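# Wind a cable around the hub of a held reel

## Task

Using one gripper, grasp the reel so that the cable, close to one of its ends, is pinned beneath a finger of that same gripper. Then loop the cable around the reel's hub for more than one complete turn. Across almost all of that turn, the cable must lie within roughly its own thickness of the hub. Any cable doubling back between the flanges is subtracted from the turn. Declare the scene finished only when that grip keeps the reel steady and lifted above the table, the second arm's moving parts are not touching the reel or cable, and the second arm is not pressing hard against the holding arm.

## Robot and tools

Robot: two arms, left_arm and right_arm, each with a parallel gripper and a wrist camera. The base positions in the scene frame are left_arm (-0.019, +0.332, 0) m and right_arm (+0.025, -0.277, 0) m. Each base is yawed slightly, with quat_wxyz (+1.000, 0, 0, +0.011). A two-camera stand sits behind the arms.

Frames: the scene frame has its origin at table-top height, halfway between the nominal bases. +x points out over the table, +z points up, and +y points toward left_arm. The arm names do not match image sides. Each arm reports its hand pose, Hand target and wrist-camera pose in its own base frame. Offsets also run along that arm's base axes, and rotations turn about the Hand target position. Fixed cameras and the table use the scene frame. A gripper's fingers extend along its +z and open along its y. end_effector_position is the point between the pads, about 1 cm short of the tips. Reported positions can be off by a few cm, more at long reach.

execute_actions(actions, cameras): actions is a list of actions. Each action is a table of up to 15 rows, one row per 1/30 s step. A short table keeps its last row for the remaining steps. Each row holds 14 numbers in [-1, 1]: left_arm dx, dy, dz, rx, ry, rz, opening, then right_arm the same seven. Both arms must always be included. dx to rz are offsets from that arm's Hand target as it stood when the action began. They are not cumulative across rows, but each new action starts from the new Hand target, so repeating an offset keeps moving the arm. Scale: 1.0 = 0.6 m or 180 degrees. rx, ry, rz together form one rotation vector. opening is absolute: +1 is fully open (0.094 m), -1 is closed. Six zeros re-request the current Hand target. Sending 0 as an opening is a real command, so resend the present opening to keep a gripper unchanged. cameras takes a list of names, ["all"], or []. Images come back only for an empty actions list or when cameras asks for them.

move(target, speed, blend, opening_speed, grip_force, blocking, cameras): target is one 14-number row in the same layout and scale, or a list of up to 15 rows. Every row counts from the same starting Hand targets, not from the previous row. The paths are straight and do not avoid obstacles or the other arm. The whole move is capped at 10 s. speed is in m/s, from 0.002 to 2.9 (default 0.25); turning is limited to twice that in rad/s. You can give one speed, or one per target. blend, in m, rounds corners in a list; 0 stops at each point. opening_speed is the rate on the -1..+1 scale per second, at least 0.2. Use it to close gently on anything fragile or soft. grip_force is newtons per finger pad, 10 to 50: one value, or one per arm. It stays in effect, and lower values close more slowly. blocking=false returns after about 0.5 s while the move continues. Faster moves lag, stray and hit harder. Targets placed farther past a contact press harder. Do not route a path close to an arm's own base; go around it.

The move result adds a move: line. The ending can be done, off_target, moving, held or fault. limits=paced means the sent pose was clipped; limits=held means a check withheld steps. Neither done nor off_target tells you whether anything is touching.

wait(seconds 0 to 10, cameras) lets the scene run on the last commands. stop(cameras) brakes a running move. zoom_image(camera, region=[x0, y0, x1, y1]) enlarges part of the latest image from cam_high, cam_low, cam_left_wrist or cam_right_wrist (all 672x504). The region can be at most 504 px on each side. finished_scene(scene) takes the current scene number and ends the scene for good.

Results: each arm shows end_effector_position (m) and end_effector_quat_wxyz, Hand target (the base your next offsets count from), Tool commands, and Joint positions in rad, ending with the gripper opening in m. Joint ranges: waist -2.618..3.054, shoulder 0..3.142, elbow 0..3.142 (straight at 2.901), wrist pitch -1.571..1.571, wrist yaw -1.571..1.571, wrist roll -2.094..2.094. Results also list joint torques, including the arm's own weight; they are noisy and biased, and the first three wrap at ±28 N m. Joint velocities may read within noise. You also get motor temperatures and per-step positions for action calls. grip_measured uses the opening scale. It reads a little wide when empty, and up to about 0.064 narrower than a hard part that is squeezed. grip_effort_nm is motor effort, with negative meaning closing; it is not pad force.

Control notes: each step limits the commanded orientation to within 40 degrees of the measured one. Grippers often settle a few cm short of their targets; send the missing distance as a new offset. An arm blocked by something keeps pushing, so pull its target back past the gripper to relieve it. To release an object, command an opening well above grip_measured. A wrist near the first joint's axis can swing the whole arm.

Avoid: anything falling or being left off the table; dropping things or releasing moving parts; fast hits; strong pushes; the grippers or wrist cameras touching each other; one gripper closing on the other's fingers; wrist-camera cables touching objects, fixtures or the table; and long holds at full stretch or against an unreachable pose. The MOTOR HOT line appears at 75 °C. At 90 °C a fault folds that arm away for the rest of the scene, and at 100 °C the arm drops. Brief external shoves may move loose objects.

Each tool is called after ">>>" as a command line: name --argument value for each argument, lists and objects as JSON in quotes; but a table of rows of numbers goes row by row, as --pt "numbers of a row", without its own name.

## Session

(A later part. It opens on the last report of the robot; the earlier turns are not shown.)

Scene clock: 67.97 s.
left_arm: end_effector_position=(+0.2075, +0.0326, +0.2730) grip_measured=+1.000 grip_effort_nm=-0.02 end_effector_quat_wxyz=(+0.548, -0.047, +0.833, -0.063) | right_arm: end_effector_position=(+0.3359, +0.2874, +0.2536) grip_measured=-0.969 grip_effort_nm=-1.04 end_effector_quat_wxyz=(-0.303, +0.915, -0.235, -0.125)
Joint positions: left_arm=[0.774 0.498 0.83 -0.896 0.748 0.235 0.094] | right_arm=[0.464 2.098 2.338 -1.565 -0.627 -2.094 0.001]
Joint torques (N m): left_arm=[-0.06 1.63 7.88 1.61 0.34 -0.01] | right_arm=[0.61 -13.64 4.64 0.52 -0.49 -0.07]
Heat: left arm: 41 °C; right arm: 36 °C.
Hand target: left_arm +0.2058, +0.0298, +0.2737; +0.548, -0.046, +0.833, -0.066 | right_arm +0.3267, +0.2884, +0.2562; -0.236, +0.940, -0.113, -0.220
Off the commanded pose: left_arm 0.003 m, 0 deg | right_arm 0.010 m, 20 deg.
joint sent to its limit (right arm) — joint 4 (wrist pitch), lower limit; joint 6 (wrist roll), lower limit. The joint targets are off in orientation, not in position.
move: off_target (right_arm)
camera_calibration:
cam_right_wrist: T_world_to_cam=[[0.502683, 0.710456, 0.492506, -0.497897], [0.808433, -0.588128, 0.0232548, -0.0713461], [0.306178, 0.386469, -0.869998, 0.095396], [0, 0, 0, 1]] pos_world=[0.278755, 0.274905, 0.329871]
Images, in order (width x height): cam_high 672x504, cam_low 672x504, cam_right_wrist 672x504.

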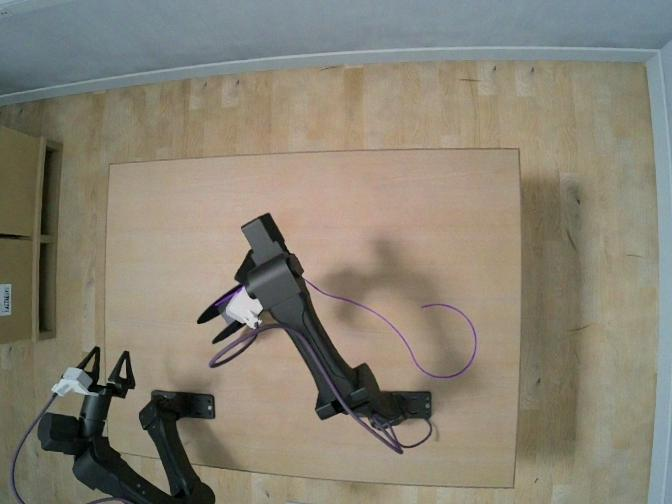

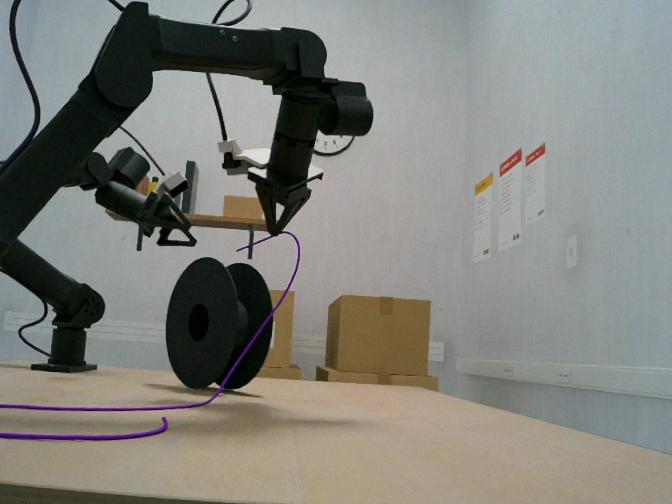

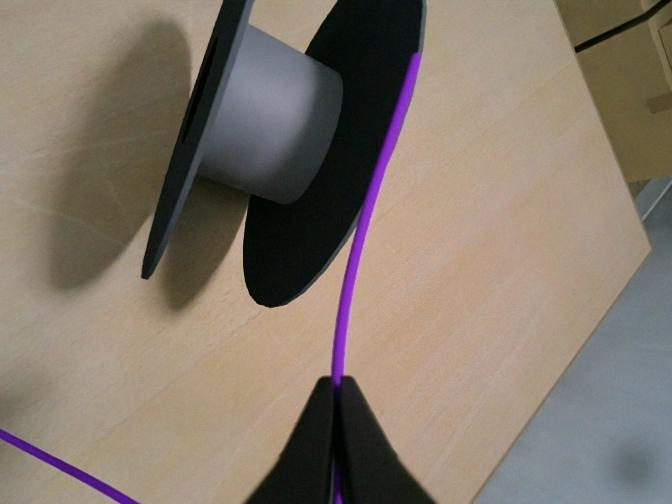

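>>> move --target '[0,0,0,0,0,0,1,0,0,-0.063,0,0,0,-1]' --speed 0.08 --cameras '["cam_high","cam_low","cam_right_wrist"]'

>>> zoom_image --camera "cam_low" --region '[140, 190, 320, 400]'

>>> zoom_image --camera "cam_high" --region '[180, 200, 330, 350]'

Scene clock: 71.27 s.
left_arm: end_effector_position=(+0.2075, +0.0326, +0.2730) grip_measured=+1.000 grip_effort_nm=-0.02 end_effector_quat_wxyz=(+0.548, -0.047, +0.833, -0.063) | right_arm: end_effector_position=(+0.3321, +0.2855, +0.2303) grip_measured=-0.969 grip_effort_nm=-1.04 end_effector_quat_wxyz=(-0.268, +0.922, -0.243, -0.136)
Joint positions: left_arm=[0.774 0.498 0.83 -0.896 0.748 0.235 0.094] | right_arm=[0.478 2.111 2.288 -1.565 -0.586 -2.094 0.001]
Joint torques (N m): left_arm=[-0.09 1.63 7.83 1.61 0.33 -0.03] | right_arm=[0.69 -10.62 4.75 0.39 -0.45 -0.06]
Heat: left arm: 41 °C; right arm: 36 °C.
Hand target: left_arm +0.2058, +0.0298, +0.2737; +0.548, -0.046, +0.833, -0.066 | right_arm +0.3266, +0.2885, +0.2183; -0.236, +0.940, -0.113, -0.220
Off the commanded pose: left_arm 0.003 m, 0 deg | right_arm 0.013 m, 18 deg.
joint sent to its limit (right arm) — joint 4 (wrist pitch), lower limit; joint 6 (wrist roll), lower limit. The joint targets are off in orientation, not in position.
move: off_target (right_arm)
camera_calibration:
cam_right_wrist: T_world_to_cam=[[0.516555, 0.742824, 0.425891, -0.48164], [0.812622, -0.582041, 0.0295637, -0.0735447], [0.269847, 0.330817, -0.904291, 0.112812], [0, 0, 0, 1]] pos_world=[0.278116, 0.277648, 0.309315]
Images, in order (width x height): cam_high 672x504, cam_low 672x504, cam_right_wrist 672x504.

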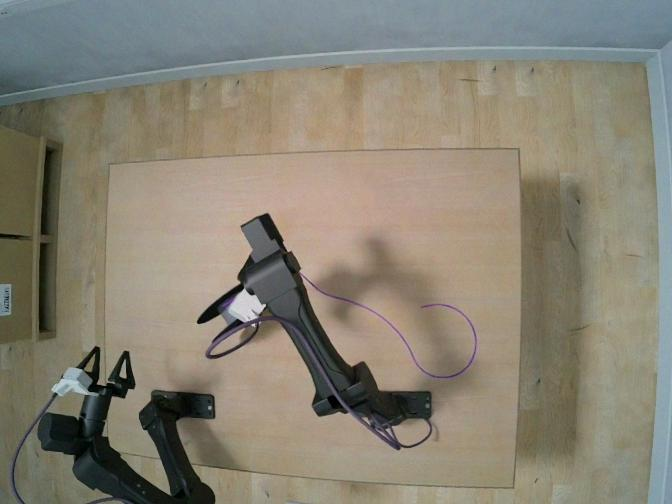

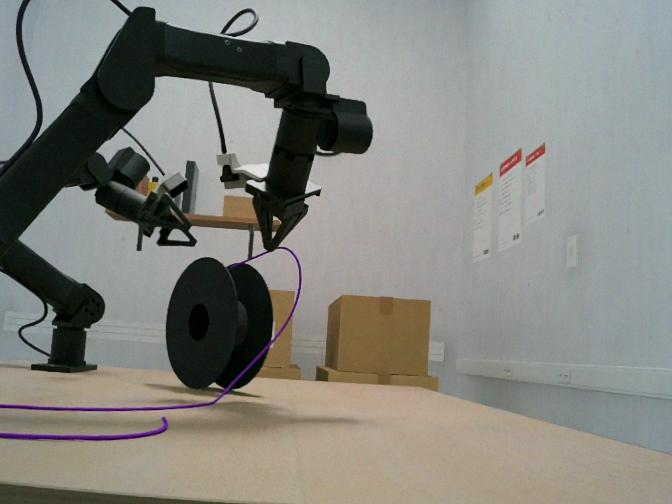

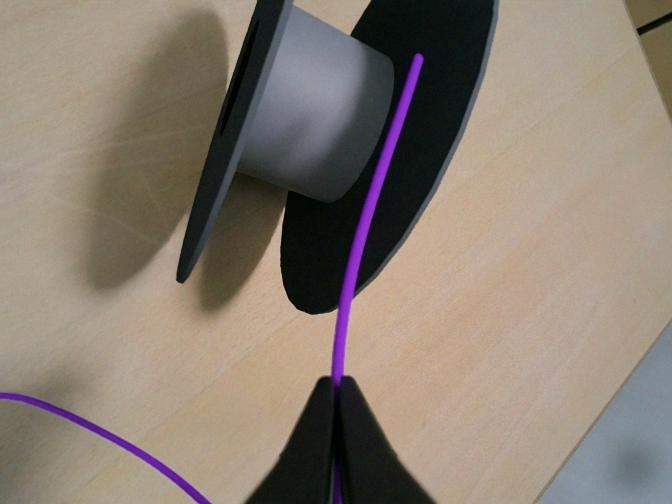

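Scaled by 2.400 from the camera's 672x504 image, which has a finer 960x720 frame.

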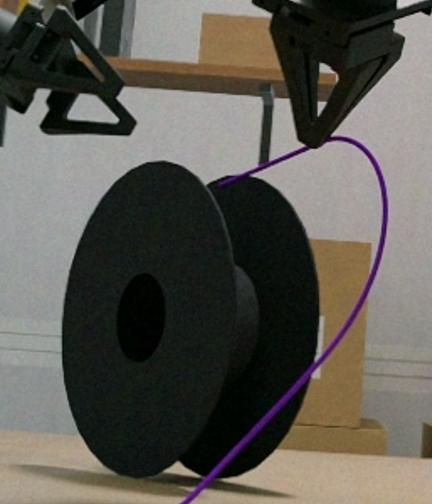

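Scaled by 3.360 from the camera's 672x504 image, which has a finer 960x720 frame.

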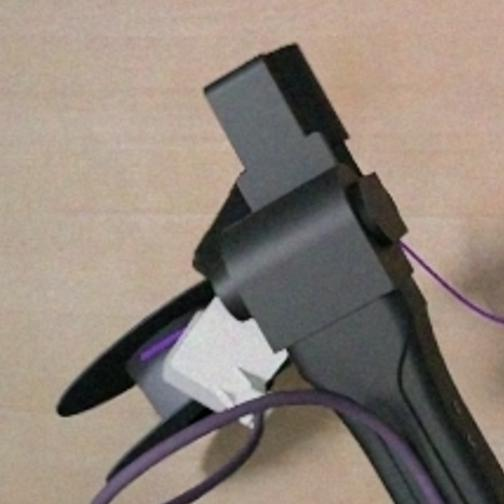

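>>> move --target '[0,0,0,0,0,0,1,0.0155,0.0125,-0.04,0,0,0,-1]' --speed 0.08 --cameras '["cam_low","cam_right_wrist"]'

>>> zoom_image --camera "cam_low" --region '[140, 190, 320, 400]'

Scene clock: 75.03 s.
left_arm: end_effector_position=(+0.2075, +0.0326, +0.2730) grip_measured=+1.000 grip_effort_nm=-0.02 end_effector_quat_wxyz=(+0.548, -0.047, +0.833, -0.063) | right_arm: end_effector_position=(+0.3363, +0.2902, +0.2015) grip_measured=-0.969 grip_effort_nm=-1.05 end_effector_quat_wxyz=(-0.241, +0.925, -0.248, -0.155)
Joint positions: left_arm=[0.774 0.498 0.83 -0.896 0.748 0.235 0.094] | right_arm=[0.489 2.178 2.288 -1.564 -0.57 -2.094 0.001]
Joint torques (N m): left_arm=[-0.05 1.59 7.92 1.61 0.33 -0.03] | right_arm=[0.7 -11.12 6.39 0.44 -0.44 -0.07]
Heat: left arm: 41 °C; right arm: 35 °C.
Hand target: left_arm +0.2058, +0.0298, +0.2737; +0.548, -0.046, +0.833, -0.066 | right_arm +0.3359, +0.2960, +0.1942; -0.236, +0.940, -0.113, -0.220
Off the commanded pose: left_arm 0.003 m, 0 deg | right_arm 0.009 m, 17 deg.
joint sent to its limit (right arm) — joint 6 (wrist roll), lower limit. The joint targets are off in orientation, not in position.
move: off_target (right_arm)
camera_calibration:
cam_right_wrist: T_world_to_cam=[[0.530462, 0.764561, 0.366137, -0.473987], [0.818551, -0.574281, 0.0132806, -0.0742059], [0.220419, 0.292657, -0.930466, 0.117105], [0, 0, 0, 1]] pos_world=[0.286361, 0.285505, 0.283491]
Images, in order (width x height): cam_low 672x504, cam_right_wrist 672x504.

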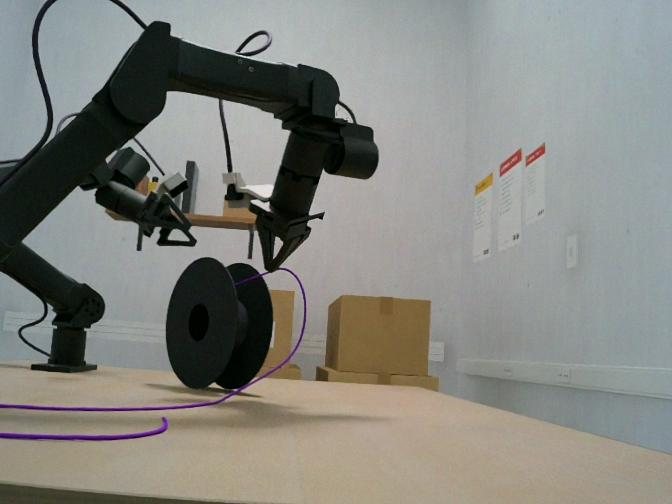

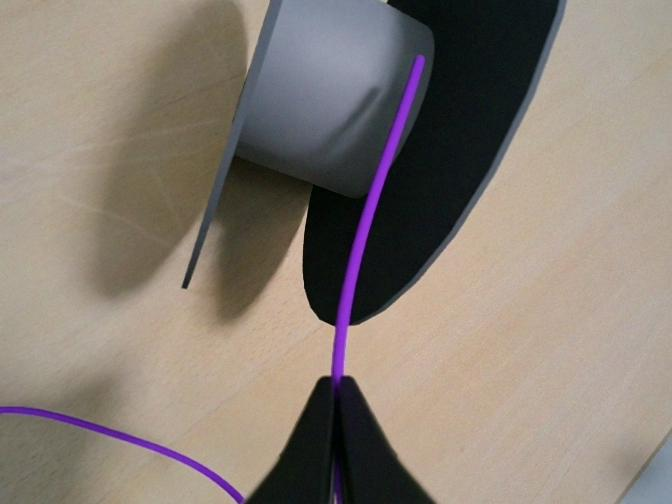

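Scaled by 2.400 from the camera's 672x504 image, which has a finer 960x720 frame.

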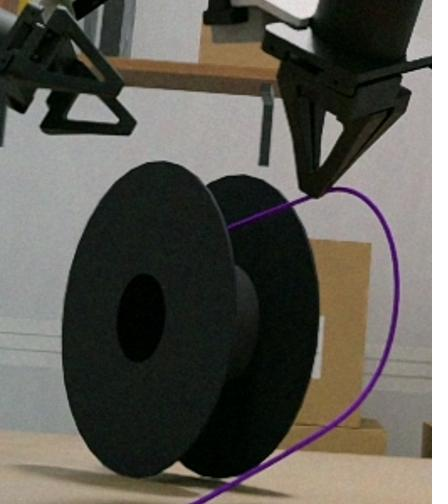

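>>> move --target '[0.065,-0.295,-0.018,0.078,0.0354,-0.31,0.3,0,0,0,0,0,0,-1]' --speed 0.15 --cameras '["all"]'

Scene clock: 80.40 s.
left_arm: end_effector_position=(+0.2468, -0.1423, +0.2516) grip_measured=+0.302 grip_effort_nm=-0.14 end_effector_quat_wxyz=(+0.404, +0.398, +0.798, -0.207) | right_arm: end_effector_position=(+0.3363, +0.2902, +0.2015) grip_measured=-0.969 grip_effort_nm=-1.05 end_effector_quat_wxyz=(-0.241, +0.925, -0.248, -0.155)
Joint positions: left_arm=[-0.16 0.972 1.019 -0.842 0.603 0.513 0.061] | right_arm=[0.489 2.178 2.288 -1.564 -0.57 -2.094 0.001]
Joint torques (N m): left_arm=[-0.72 -2.04 11.66 1.4 0.54 0.09] | right_arm=[0.72 -11.1 6.41 0.45 -0.45 -0.08]
Heat: left arm: 41 °C; right arm: 35 °C.
Hand target: left_arm +0.2447, -0.1472, +0.2628; +0.409, +0.409, +0.787, -0.213 | right_arm +0.3359, +0.2960, +0.1942; -0.236, +0.940, -0.113, -0.220
Off the commanded pose: left_arm 0.012 m, 2 deg | right_arm 0.009 m, 17 deg.
joint sent to its limit (right arm) — joint 6 (wrist roll), lower limit. The joint targets are off in orientation, not in position.
move: off_target (left_arm, right_arm)
camera_calibration:
cam_left_wrist: T_world_to_cam=[[-0.791863, -0.610683, 0.00440545, 0.108518], [-0.535537, 0.690918, -0.485626, 0.389482], [0.29352, -0.386909, -0.874155, 0.18351], [0, 0, 0, 1]] pos_world=[0.240649, -0.131829, 0.349081]
cam_right_wrist: T_world_to_cam=[[0.530416, 0.764688, 0.365939, -0.47397], [0.818555, -0.574268, 0.0135588, -0.0743704], [0.220515, 0.292349, -0.93054, 0.11707], [0, 0, 0, 1]] pos_world=[0.286461, 0.285505, 0.283391]

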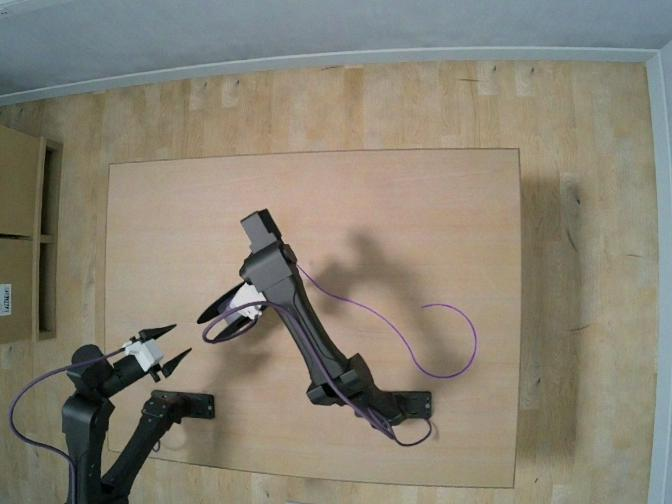

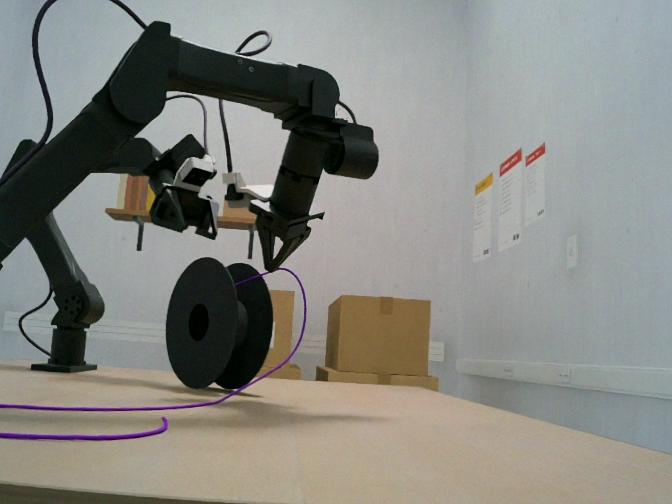

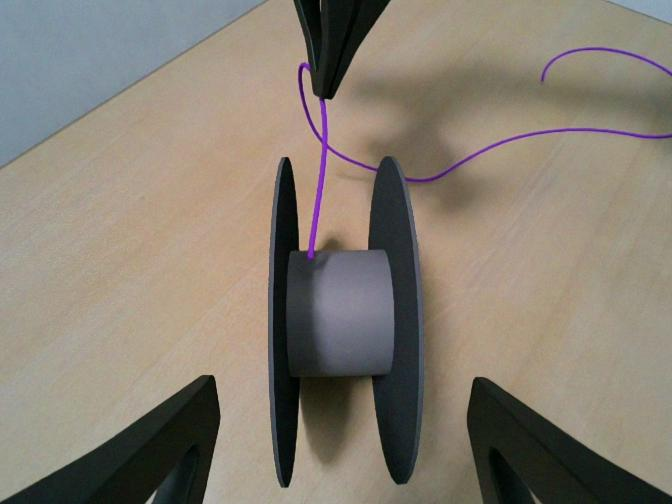

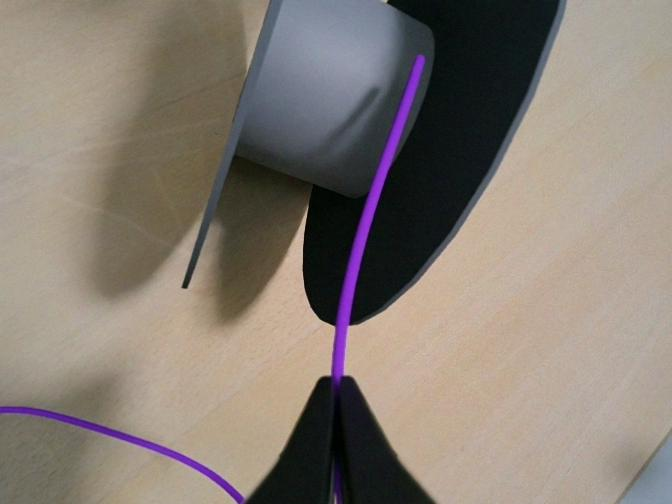

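>>> move --target '[0.0758,-0.0353,-0.083,0,0,0,0.3,0,0,0,0,0,0,-1]' --speed 0.1 --cameras '["cam_low","cam_left_wrist"]'

>>> zoom_image --camera "cam_low" --region '[130, 150, 330, 400]'

Scene clock: 83.37 s.
left_arm: end_effector_position=(+0.2929, -0.1667, +0.2244) grip_measured=+0.302 grip_effort_nm=-0.14 end_effector_quat_wxyz=(+0.421, +0.410, +0.781, -0.210) | right_arm: end_effector_position=(+0.3363, +0.2902, +0.2015) grip_measured=-0.969 grip_effort_nm=-1.05 end_effector_quat_wxyz=(-0.241, +0.925, -0.248, -0.155)
Joint positions: left_arm=[-0.222 1.124 0.943 -0.549 0.581 0.478 0.061] | right_arm=[0.489 2.178 2.288 -1.564 -0.57 -2.094 0.001]
Joint torques (N m): left_arm=[-0.76 -3.95 6.74 1.68 0.23 -0.05] | right_arm=[0.66 -11.06 6.39 0.44 -0.47 -0.08]
Heat: left arm: 41 °C; right arm: 35 °C.
Hand target: left_arm +0.2903, -0.1683, +0.2131; +0.410, +0.409, +0.787, -0.213 | right_arm +0.3359, +0.2960, +0.1942; -0.236, +0.940, -0.113, -0.220
Off the commanded pose: left_arm 0.012 m, 2 deg | right_arm 0.009 m, 17 deg.
joint sent to its limit (right arm) — joint 6 (wrist roll), lower limit. The joint targets are off in orientation, not in position.
move: off_target (left_arm, right_arm)
camera_calibration:
cam_left_wrist: T_world_to_cam=[[-0.807543, -0.589397, -0.0220139, 0.144339], [-0.494608, 0.697059, -0.519106, 0.414438], [0.321305, -0.408312, -0.854426, 0.12057], [0, 0, 0, 1]] pos_world=[0.282805, -0.154585, 0.321333]
Images, in order (width x height): cam_low 672x504, cam_left_wrist 672x504.

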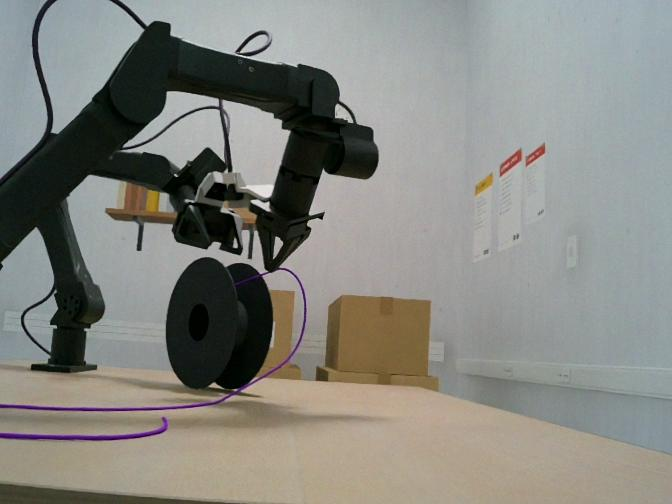

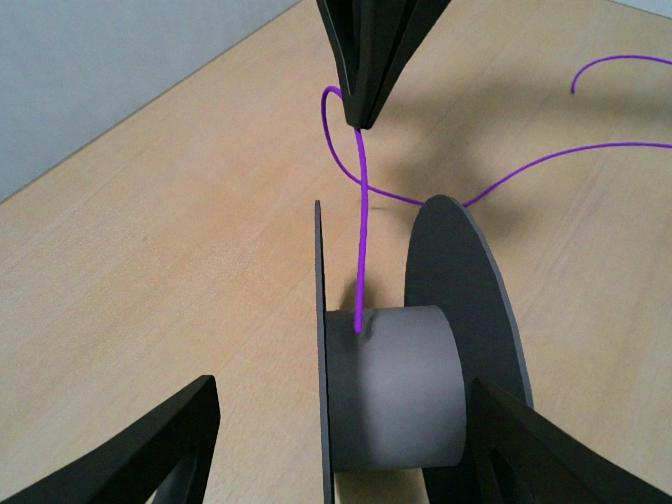

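Scaled by 2.016 from the camera's 672x504 image, which has a finer 960x720 frame.

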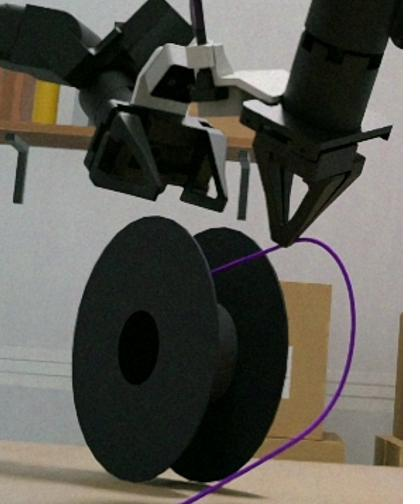

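>>> move --target '[0.0218,-0.0311,-0.052,0,0,0,0.0,0,0,0,0,0,0,-1]' --speed 0.06 --cameras '["cam_low","cam_left_wrist"]'

>>> zoom_image --camera "cam_low" --region '[130, 150, 330, 400]'

Scene clock: 85.67 s.
left_arm: end_effector_position=(+0.3066, -0.1858, +0.1954) grip_measured=+0.002 grip_effort_nm=-0.14 end_effector_quat_wxyz=(+0.423, +0.410, +0.780, -0.211) | right_arm: end_effector_position=(+0.3363, +0.2902, +0.2015) grip_measured=-0.969 grip_effort_nm=-1.04 end_effector_quat_wxyz=(-0.241, +0.925, -0.248, -0.155)
Joint positions: left_arm=[-0.289 1.194 0.859 -0.363 0.534 0.425 0.047] | right_arm=[0.489 2.178 2.288 -1.564 -0.57 -2.094 0.001]
Joint torques (N m): left_arm=[-0.75 -4.44 6.71 1.76 0.2 -0.07] | right_arm=[0.72 -11.07 6.41 0.45 -0.44 -0.06]
Motor temperatures (°C): left_arm=[23 23 41 37 22 22 26] | right_arm=[25 25 35 27 22 23 23]
Heat: left arm: 41 °C; right arm: 35 °C.
Hand target: left_arm +0.3034, -0.1870, +0.1819; +0.410, +0.409, +0.787, -0.213 | right_arm +0.3359, +0.2960, +0.1942; -0.236, +0.940, -0.113, -0.220
Off the commanded pose: left_arm 0.014 m, 2 deg | right_arm 0.009 m, 17 deg.
joint sent to its limit (right arm) — joint 6 (wrist roll), lower limit. The joint targets are off in orientation, not in position.
move: off_target (left_arm, right_arm)
camera_calibration:
cam_left_wrist: T_world_to_cam=[[-0.808337, -0.588283, -0.0226979, 0.144045], [-0.491788, 0.695936, -0.523275, 0.419126], [0.32363, -0.41182, -0.851861, 0.0817503], [0, 0, 0, 1]] pos_world=[0.296101, -0.173279, 0.292228]
Images, in order (width x height): cam_low 672x504, cam_left_wrist 672x504.

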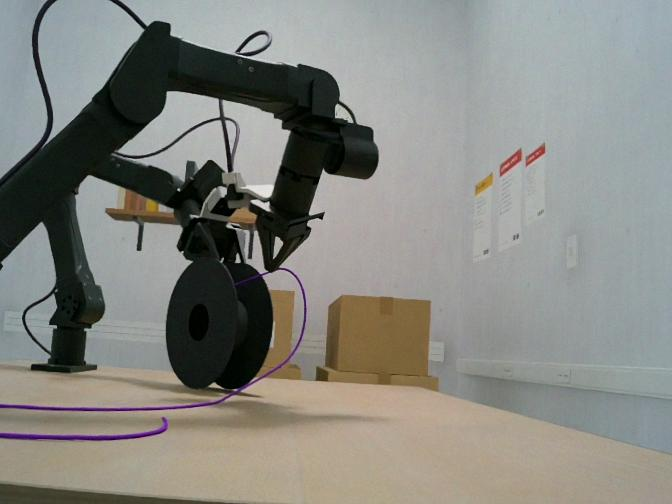

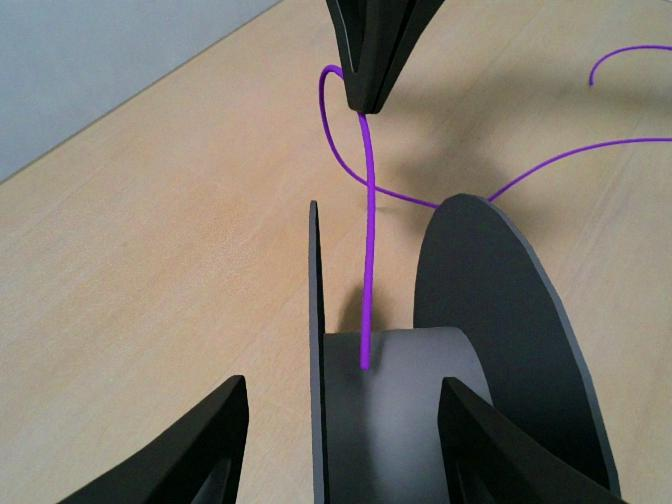

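Scaled by 2.016 from the camera's 672x504 image, which has a finer 960x720 frame.

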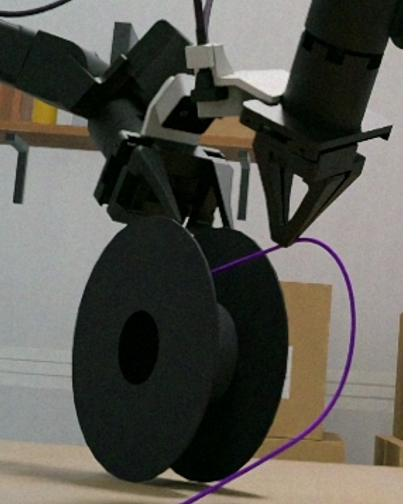

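>>> move --target '[0.0248,-0.0122,-0.0383,0,0,0,0.0,0.0078,0.0062,0,0,0,0,-1]' --speed 0.04 --cameras '["cam_low","cam_left_wrist","cam_right_wrist"]'

>>> zoom_image --camera "cam_low" --region '[130, 150, 330, 400]'

Scene clock: 90.43 s.
left_arm: end_effector_position=(+0.3222, -0.1932, +0.1743) grip_measured=+0.002 grip_effort_nm=-0.14 end_effector_quat_wxyz=(+0.425, +0.410, +0.779, -0.210) | right_arm: end_effector_position=(+0.3419, +0.2932, +0.1985) grip_measured=-0.969 grip_effort_nm=-1.05 end_effector_quat_wxyz=(-0.242, +0.925, -0.248, -0.153)
Joint positions: left_arm=[-0.3 1.277 0.825 -0.237 0.526 0.417 0.047] | right_arm=[0.489 2.204 2.319 -1.564 -0.57 -2.094 0.001]
Joint torques (N m): left_arm=[-0.73 -5 6.5 1.73 0.21 -0.07] | right_arm=[0.79 -11.25 7.61 0.34 -0.51 -0.08]
Heat: left arm: 41 °C; right arm: 35 °C.
Hand target: left_arm +0.3182, -0.1943, +0.1587; +0.409, +0.409, +0.787, -0.213 | right_arm +0.3406, +0.2997, +0.1942; -0.236, +0.940, -0.113, -0.220
Off the commanded pose: left_arm 0.016 m, 2 deg | right_arm 0.008 m, 17 deg.
joint sent to its limit (right arm) — joint 6 (wrist roll), lower limit. The joint targets are off in orientation, not in position.
move: off_target (left_arm, right_arm)
camera_calibration:
cam_left_wrist: T_world_to_cam=[[-0.808159, -0.588439, -0.0248571, 0.152138], [-0.489868, 0.695014, -0.526294, 0.420737], [0.326968, -0.413153, -0.849939, 0.0540157], [0, 0, 0, 1]] pos_world=[0.311396, -0.180577, 0.271123]
cam_right_wrist: T_world_to_cam=[[0.529064, 0.763949, 0.369423, -0.47807], [0.818477, -0.57433, 0.0155178, -0.0774855], [0.224025, 0.294154, -0.929132, 0.110188], [0, 0, 0, 1]] pos_world=[0.291665, 0.288307, 0.280191]
Images, in order (width x height): cam_low 672x504, cam_left_wrist 672x504, cam_right_wrist 672x504.

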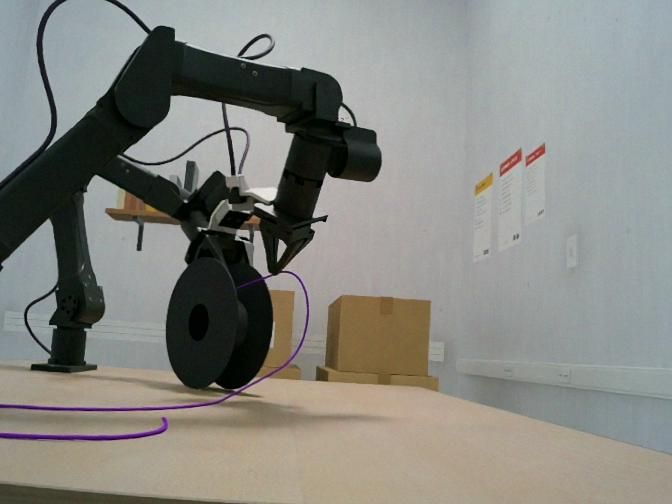

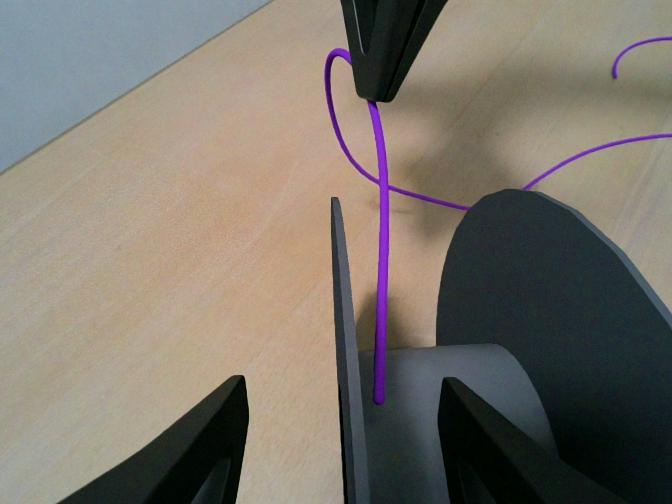

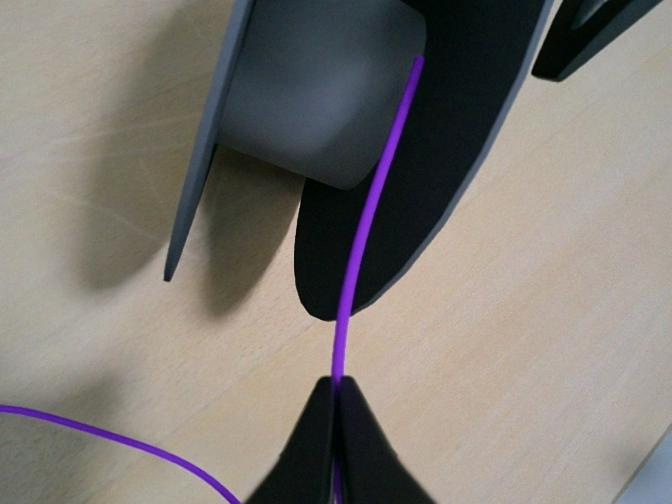

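Scaled by 2.016 from the camera's 672x504 image, which has a finer 960x720 frame.

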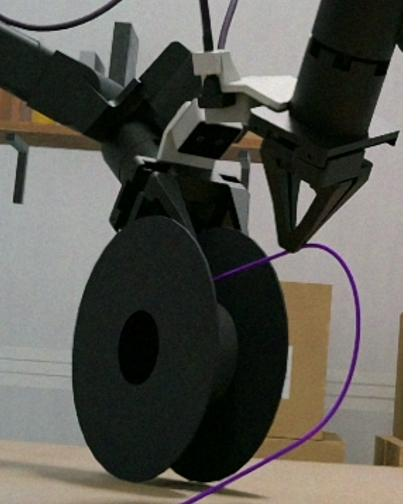

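>>> move --target '[0.0191,-0.0273,-0.023,0,0,0,0.0,0.0,0.0,0,0,0,0,-1]' --speed 0.04 --cameras '["cam_low","cam_left_wrist","cam_right_wrist"]'

>>> zoom_image --camera "cam_low" --region '[130, 150, 330, 400]'

Scene clock: 92.37 s.
left_arm: end_effector_position=(+0.3338, -0.2100, +0.1605) grip_measured=+0.002 grip_effort_nm=-0.14 end_effector_quat_wxyz=(+0.425, +0.410, +0.779, -0.212) | right_arm: end_effector_position=(+0.3419, +0.2932, +0.1985) grip_measured=-0.969 grip_effort_nm=-1.04 end_effector_quat_wxyz=(-0.242, +0.925, -0.248, -0.153)
Joint positions: left_arm=[-0.346 1.36 0.825 -0.139 0.492 0.382 0.047] | right_arm=[0.489 2.204 2.319 -1.564 -0.57 -2.094 0.001]
Joint torques (N m): left_arm=[-0.73 -5.87 6.49 1.83 0.17 -0.04] | right_arm=[0.81 -11.19 7.66 0.33 -0.48 -0.07]
Heat: left arm: 41 °C; right arm: 35 °C.
Hand target: left_arm +0.3297, -0.2107, +0.1450; +0.409, +0.409, +0.787, -0.213 | right_arm +0.3406, +0.2997, +0.1942; -0.236, +0.940, -0.113, -0.220
Off the commanded pose: left_arm 0.016 m, 2 deg | right_arm 0.008 m, 17 deg.
joint sent to its limit (right arm) — joint 6 (wrist roll), lower limit. The joint targets are off in orientation, not in position.
move: off_target (left_arm, right_arm)
camera_calibration:
cam_left_wrist: T_world_to_cam=[[-0.809057, -0.587305, -0.0223479, 0.151436], [-0.489847, 0.694837, -0.526548, 0.430815], [0.324772, -0.41506, -0.849852, 0.0318821], [0, 0, 0, 1]] pos_world=[0.323199, -0.197173, 0.257324]
cam_right_wrist: T_world_to_cam=[[0.529064, 0.763949, 0.369423, -0.47807], [0.818477, -0.57433, 0.0155178, -0.0774855], [0.224025, 0.294154, -0.929132, 0.110188], [0, 0, 0, 1]] pos_world=[0.291665, 0.288307, 0.280191]
Images, in order (width x height): cam_low 672x504, cam_left_wrist 672x504, cam_right_wrist 672x504.

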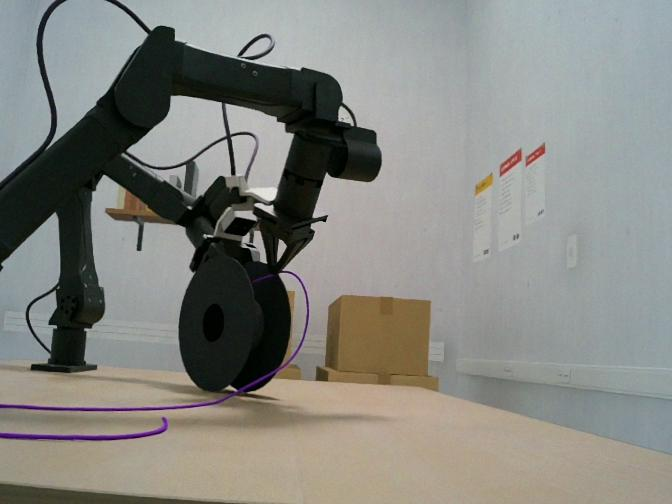

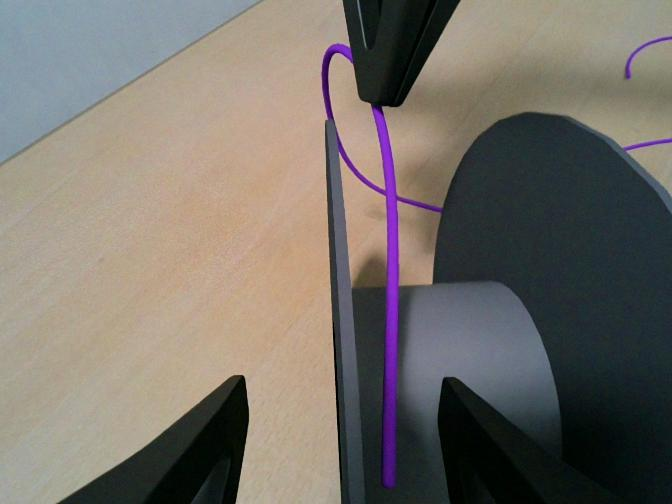

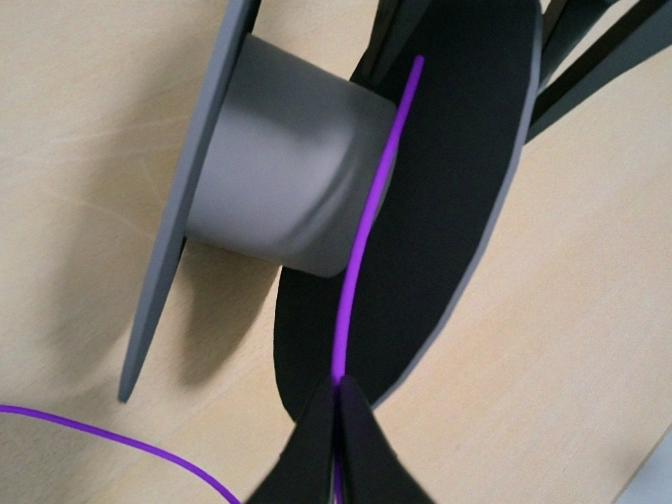

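Scaled by 2.016 from the camera's 672x504 image, which has a finer 960x720 frame.

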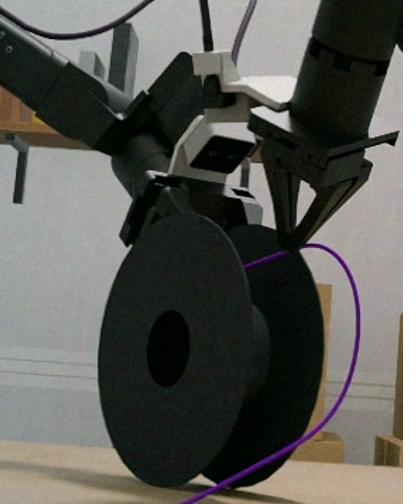

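>>> move --pt "-0.008 0.0112 0.0096 0 0 0 0 0 0 0 0 0 0 -1" --pt "-0.008 0.0112 0.0096 0 0 0 -1 0.0 0.0 0 0 0 0 -1" --speed 0.04 --opening_speed 0.4 --cameras '["cam_low","cam_left_wrist","cam_right_wrist"]'

>>> zoom_image --camera "cam_low" --region '[130, 150, 330, 400]'

Scene clock: 96.70 s.
left_arm: end_effector_position=(+0.3322, -0.2085, +0.1578) grip_measured=-0.950 grip_effort_nm=-1.00 end_effector_quat_wxyz=(+0.418, +0.409, +0.783, -0.212) | right_arm: end_effector_position=(+0.3419, +0.2932, +0.1985) grip_measured=-0.970 grip_effort_nm=-1.04 end_effector_quat_wxyz=(-0.242, +0.925, -0.248, -0.153)
Joint positions: left_arm=[-0.344 1.36 0.825 -0.154 0.492 0.382 0.002] | right_arm=[0.489 2.204 2.319 -1.564 -0.57 -2.094 0.001]
Joint torques (N m): left_arm=[0.61 -8.81 6.39 1.58 0.31 0.07] | right_arm=[0.83 -11.17 7.68 0.35 -0.5 -0.09]
Heat: left arm: 41 °C; right arm: 36 °C.
Hand target: left_arm +0.3249, -0.2040, +0.1507; +0.409, +0.409, +0.787, -0.213 | right_arm +0.3406, +0.2997, +0.1942; -0.236, +0.940, -0.113, -0.220
Off the commanded pose: left_arm 0.011 m, 1 deg | right_arm 0.008 m, 17 deg.
joint sent to its limit (right arm) — joint 6 (wrist roll), lower limit. The joint targets are off in orientation, not in position.
move: off_target (left_arm, right_arm); target 2's new opening was sent with left_arm's hand 0.012 m and 1 deg from that target
camera_calibration:
cam_left_wrist: T_world_to_cam=[[-0.807883, -0.58919, -0.0134206, 0.148792], [-0.499193, 0.696231, -0.515818, 0.429287], [0.313259, -0.410021, -0.856593, 0.0366671], [0, 0, 0, 1]] pos_world=[0.323017, -0.196182, 0.25484]
cam_right_wrist: T_world_to_cam=[[0.529064, 0.763949, 0.369423, -0.47807], [0.818477, -0.57433, 0.0155178, -0.0774855], [0.224025, 0.294154, -0.929132, 0.110188], [0, 0, 0, 1]] pos_world=[0.291665, 0.288307, 0.280191]
Images, in order (width x height): cam_low 672x504, cam_left_wrist 672x504, cam_right_wrist 672x504.

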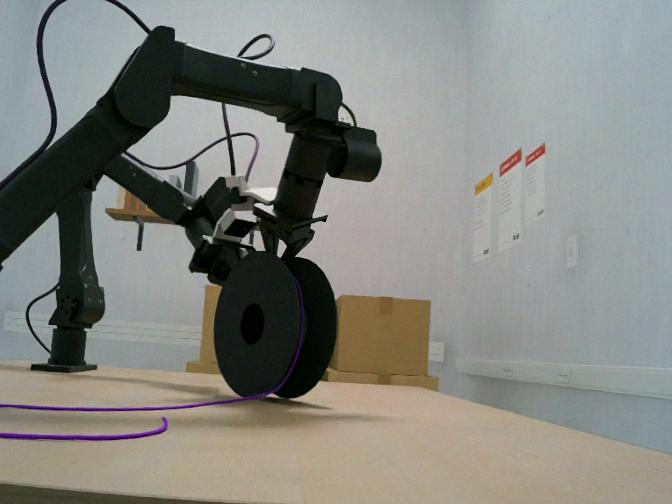

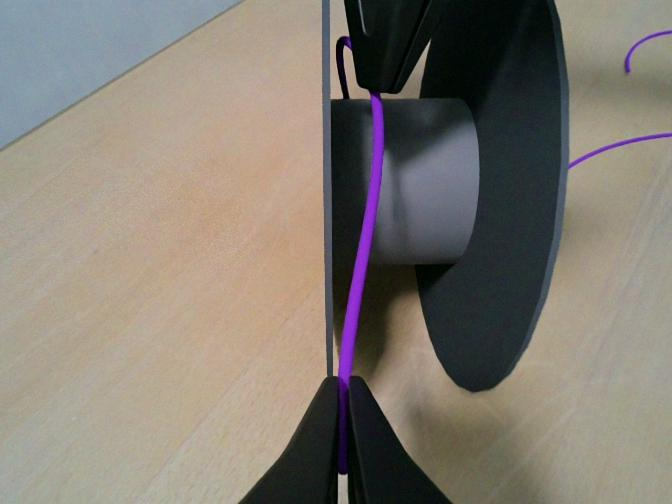

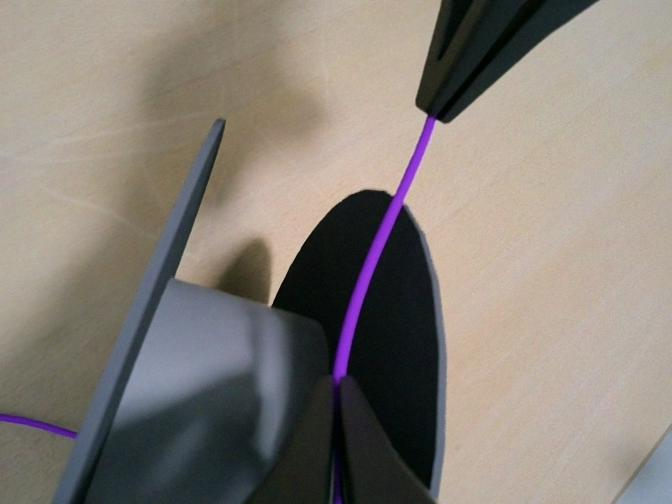

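Scaled by 2.016 from the camera's 672x504 image, which has a finer 960x720 frame.

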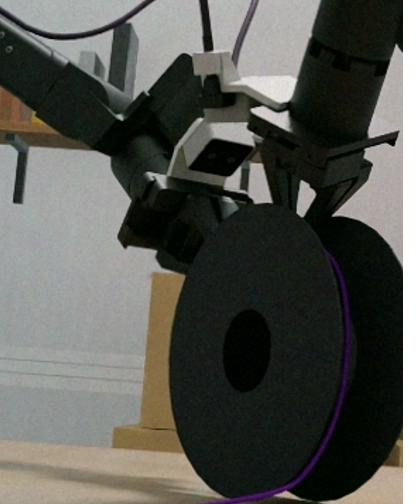

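>>> move --target '[0,0,0,0,0,0,0,0.0,0.0,0,0,0,0,-1]' --opening_speed 0.8 --cameras '["cam_low","cam_left_wrist","cam_right_wrist"]'

Scene clock: 99.33 s.
left_arm: end_effector_position=(+0.3322, -0.2085, +0.1578) grip_measured=-0.002 grip_effort_nm=0.09 end_effector_quat_wxyz=(+0.418, +0.409, +0.783, -0.212) | right_arm: end_effector_position=(+0.3419, +0.2932, +0.1985) grip_measured=-0.970 grip_effort_nm=-1.05 end_effector_quat_wxyz=(-0.242, +0.925, -0.248, -0.153)
Joint positions: left_arm=[-0.344 1.36 0.825 -0.154 0.492 0.382 0.047] | right_arm=[0.489 2.204 2.319 -1.564 -0.57 -2.094 0.001]
Joint torques (N m): left_arm=[0.68 -8.88 6.39 1.58 0.31 0.06] | right_arm=[0.7 -11.17 7.68 0.34 -0.5 -0.07]
Heat: left arm: 41 °C; right arm: 36 °C.
Hand target: left_arm +0.3249, -0.2040, +0.1507; +0.409, +0.409, +0.787, -0.213 | right_arm +0.3406, +0.2997, +0.1942; -0.236, +0.940, -0.113, -0.220
Off the commanded pose: left_arm 0.011 m, 1 deg | right_arm 0.008 m, 17 deg.
joint sent to its limit (right arm) — joint 6 (wrist roll), lower limit. The joint targets are off in orientation, not in position.
move: off_target (left_arm, right_arm)
camera_calibration:
cam_left_wrist: T_world_to_cam=[[-0.807883, -0.58919, -0.0134206, 0.148792], [-0.499193, 0.696231, -0.515818, 0.429287], [0.313259, -0.410021, -0.856593, 0.0366671], [0, 0, 0, 1]] pos_world=[0.323017, -0.196182, 0.25484]
cam_right_wrist: T_world_to_cam=[[0.529064, 0.763949, 0.369423, -0.47807], [0.818477, -0.57433, 0.0155178, -0.0774855], [0.224025, 0.294154, -0.929132, 0.110188], [0, 0, 0, 1]] pos_world=[0.291665, 0.288307, 0.280191]
Images, in order (width x height): cam_low 672x504, cam_left_wrist 672x504, cam_right_wrist 672x504.

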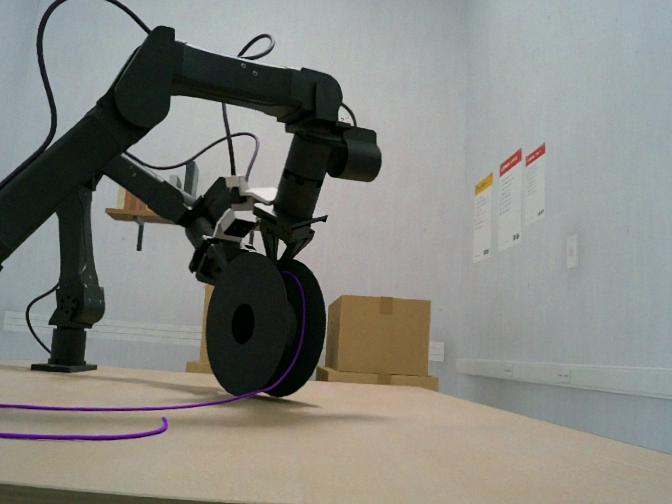

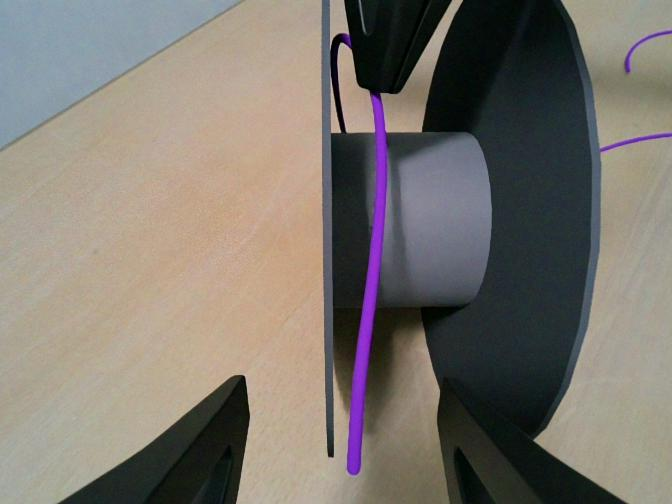

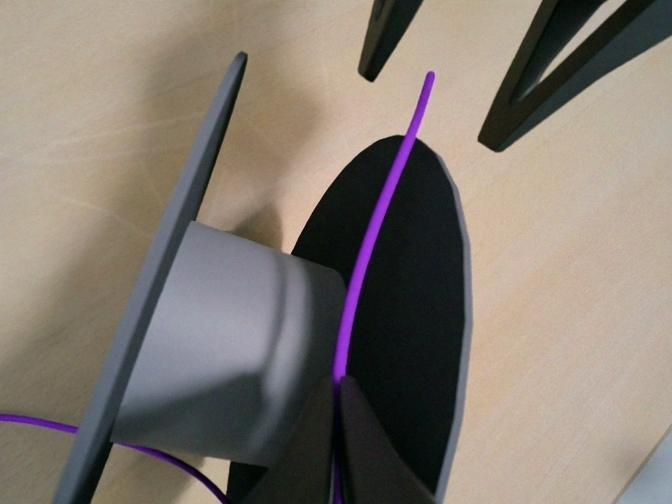

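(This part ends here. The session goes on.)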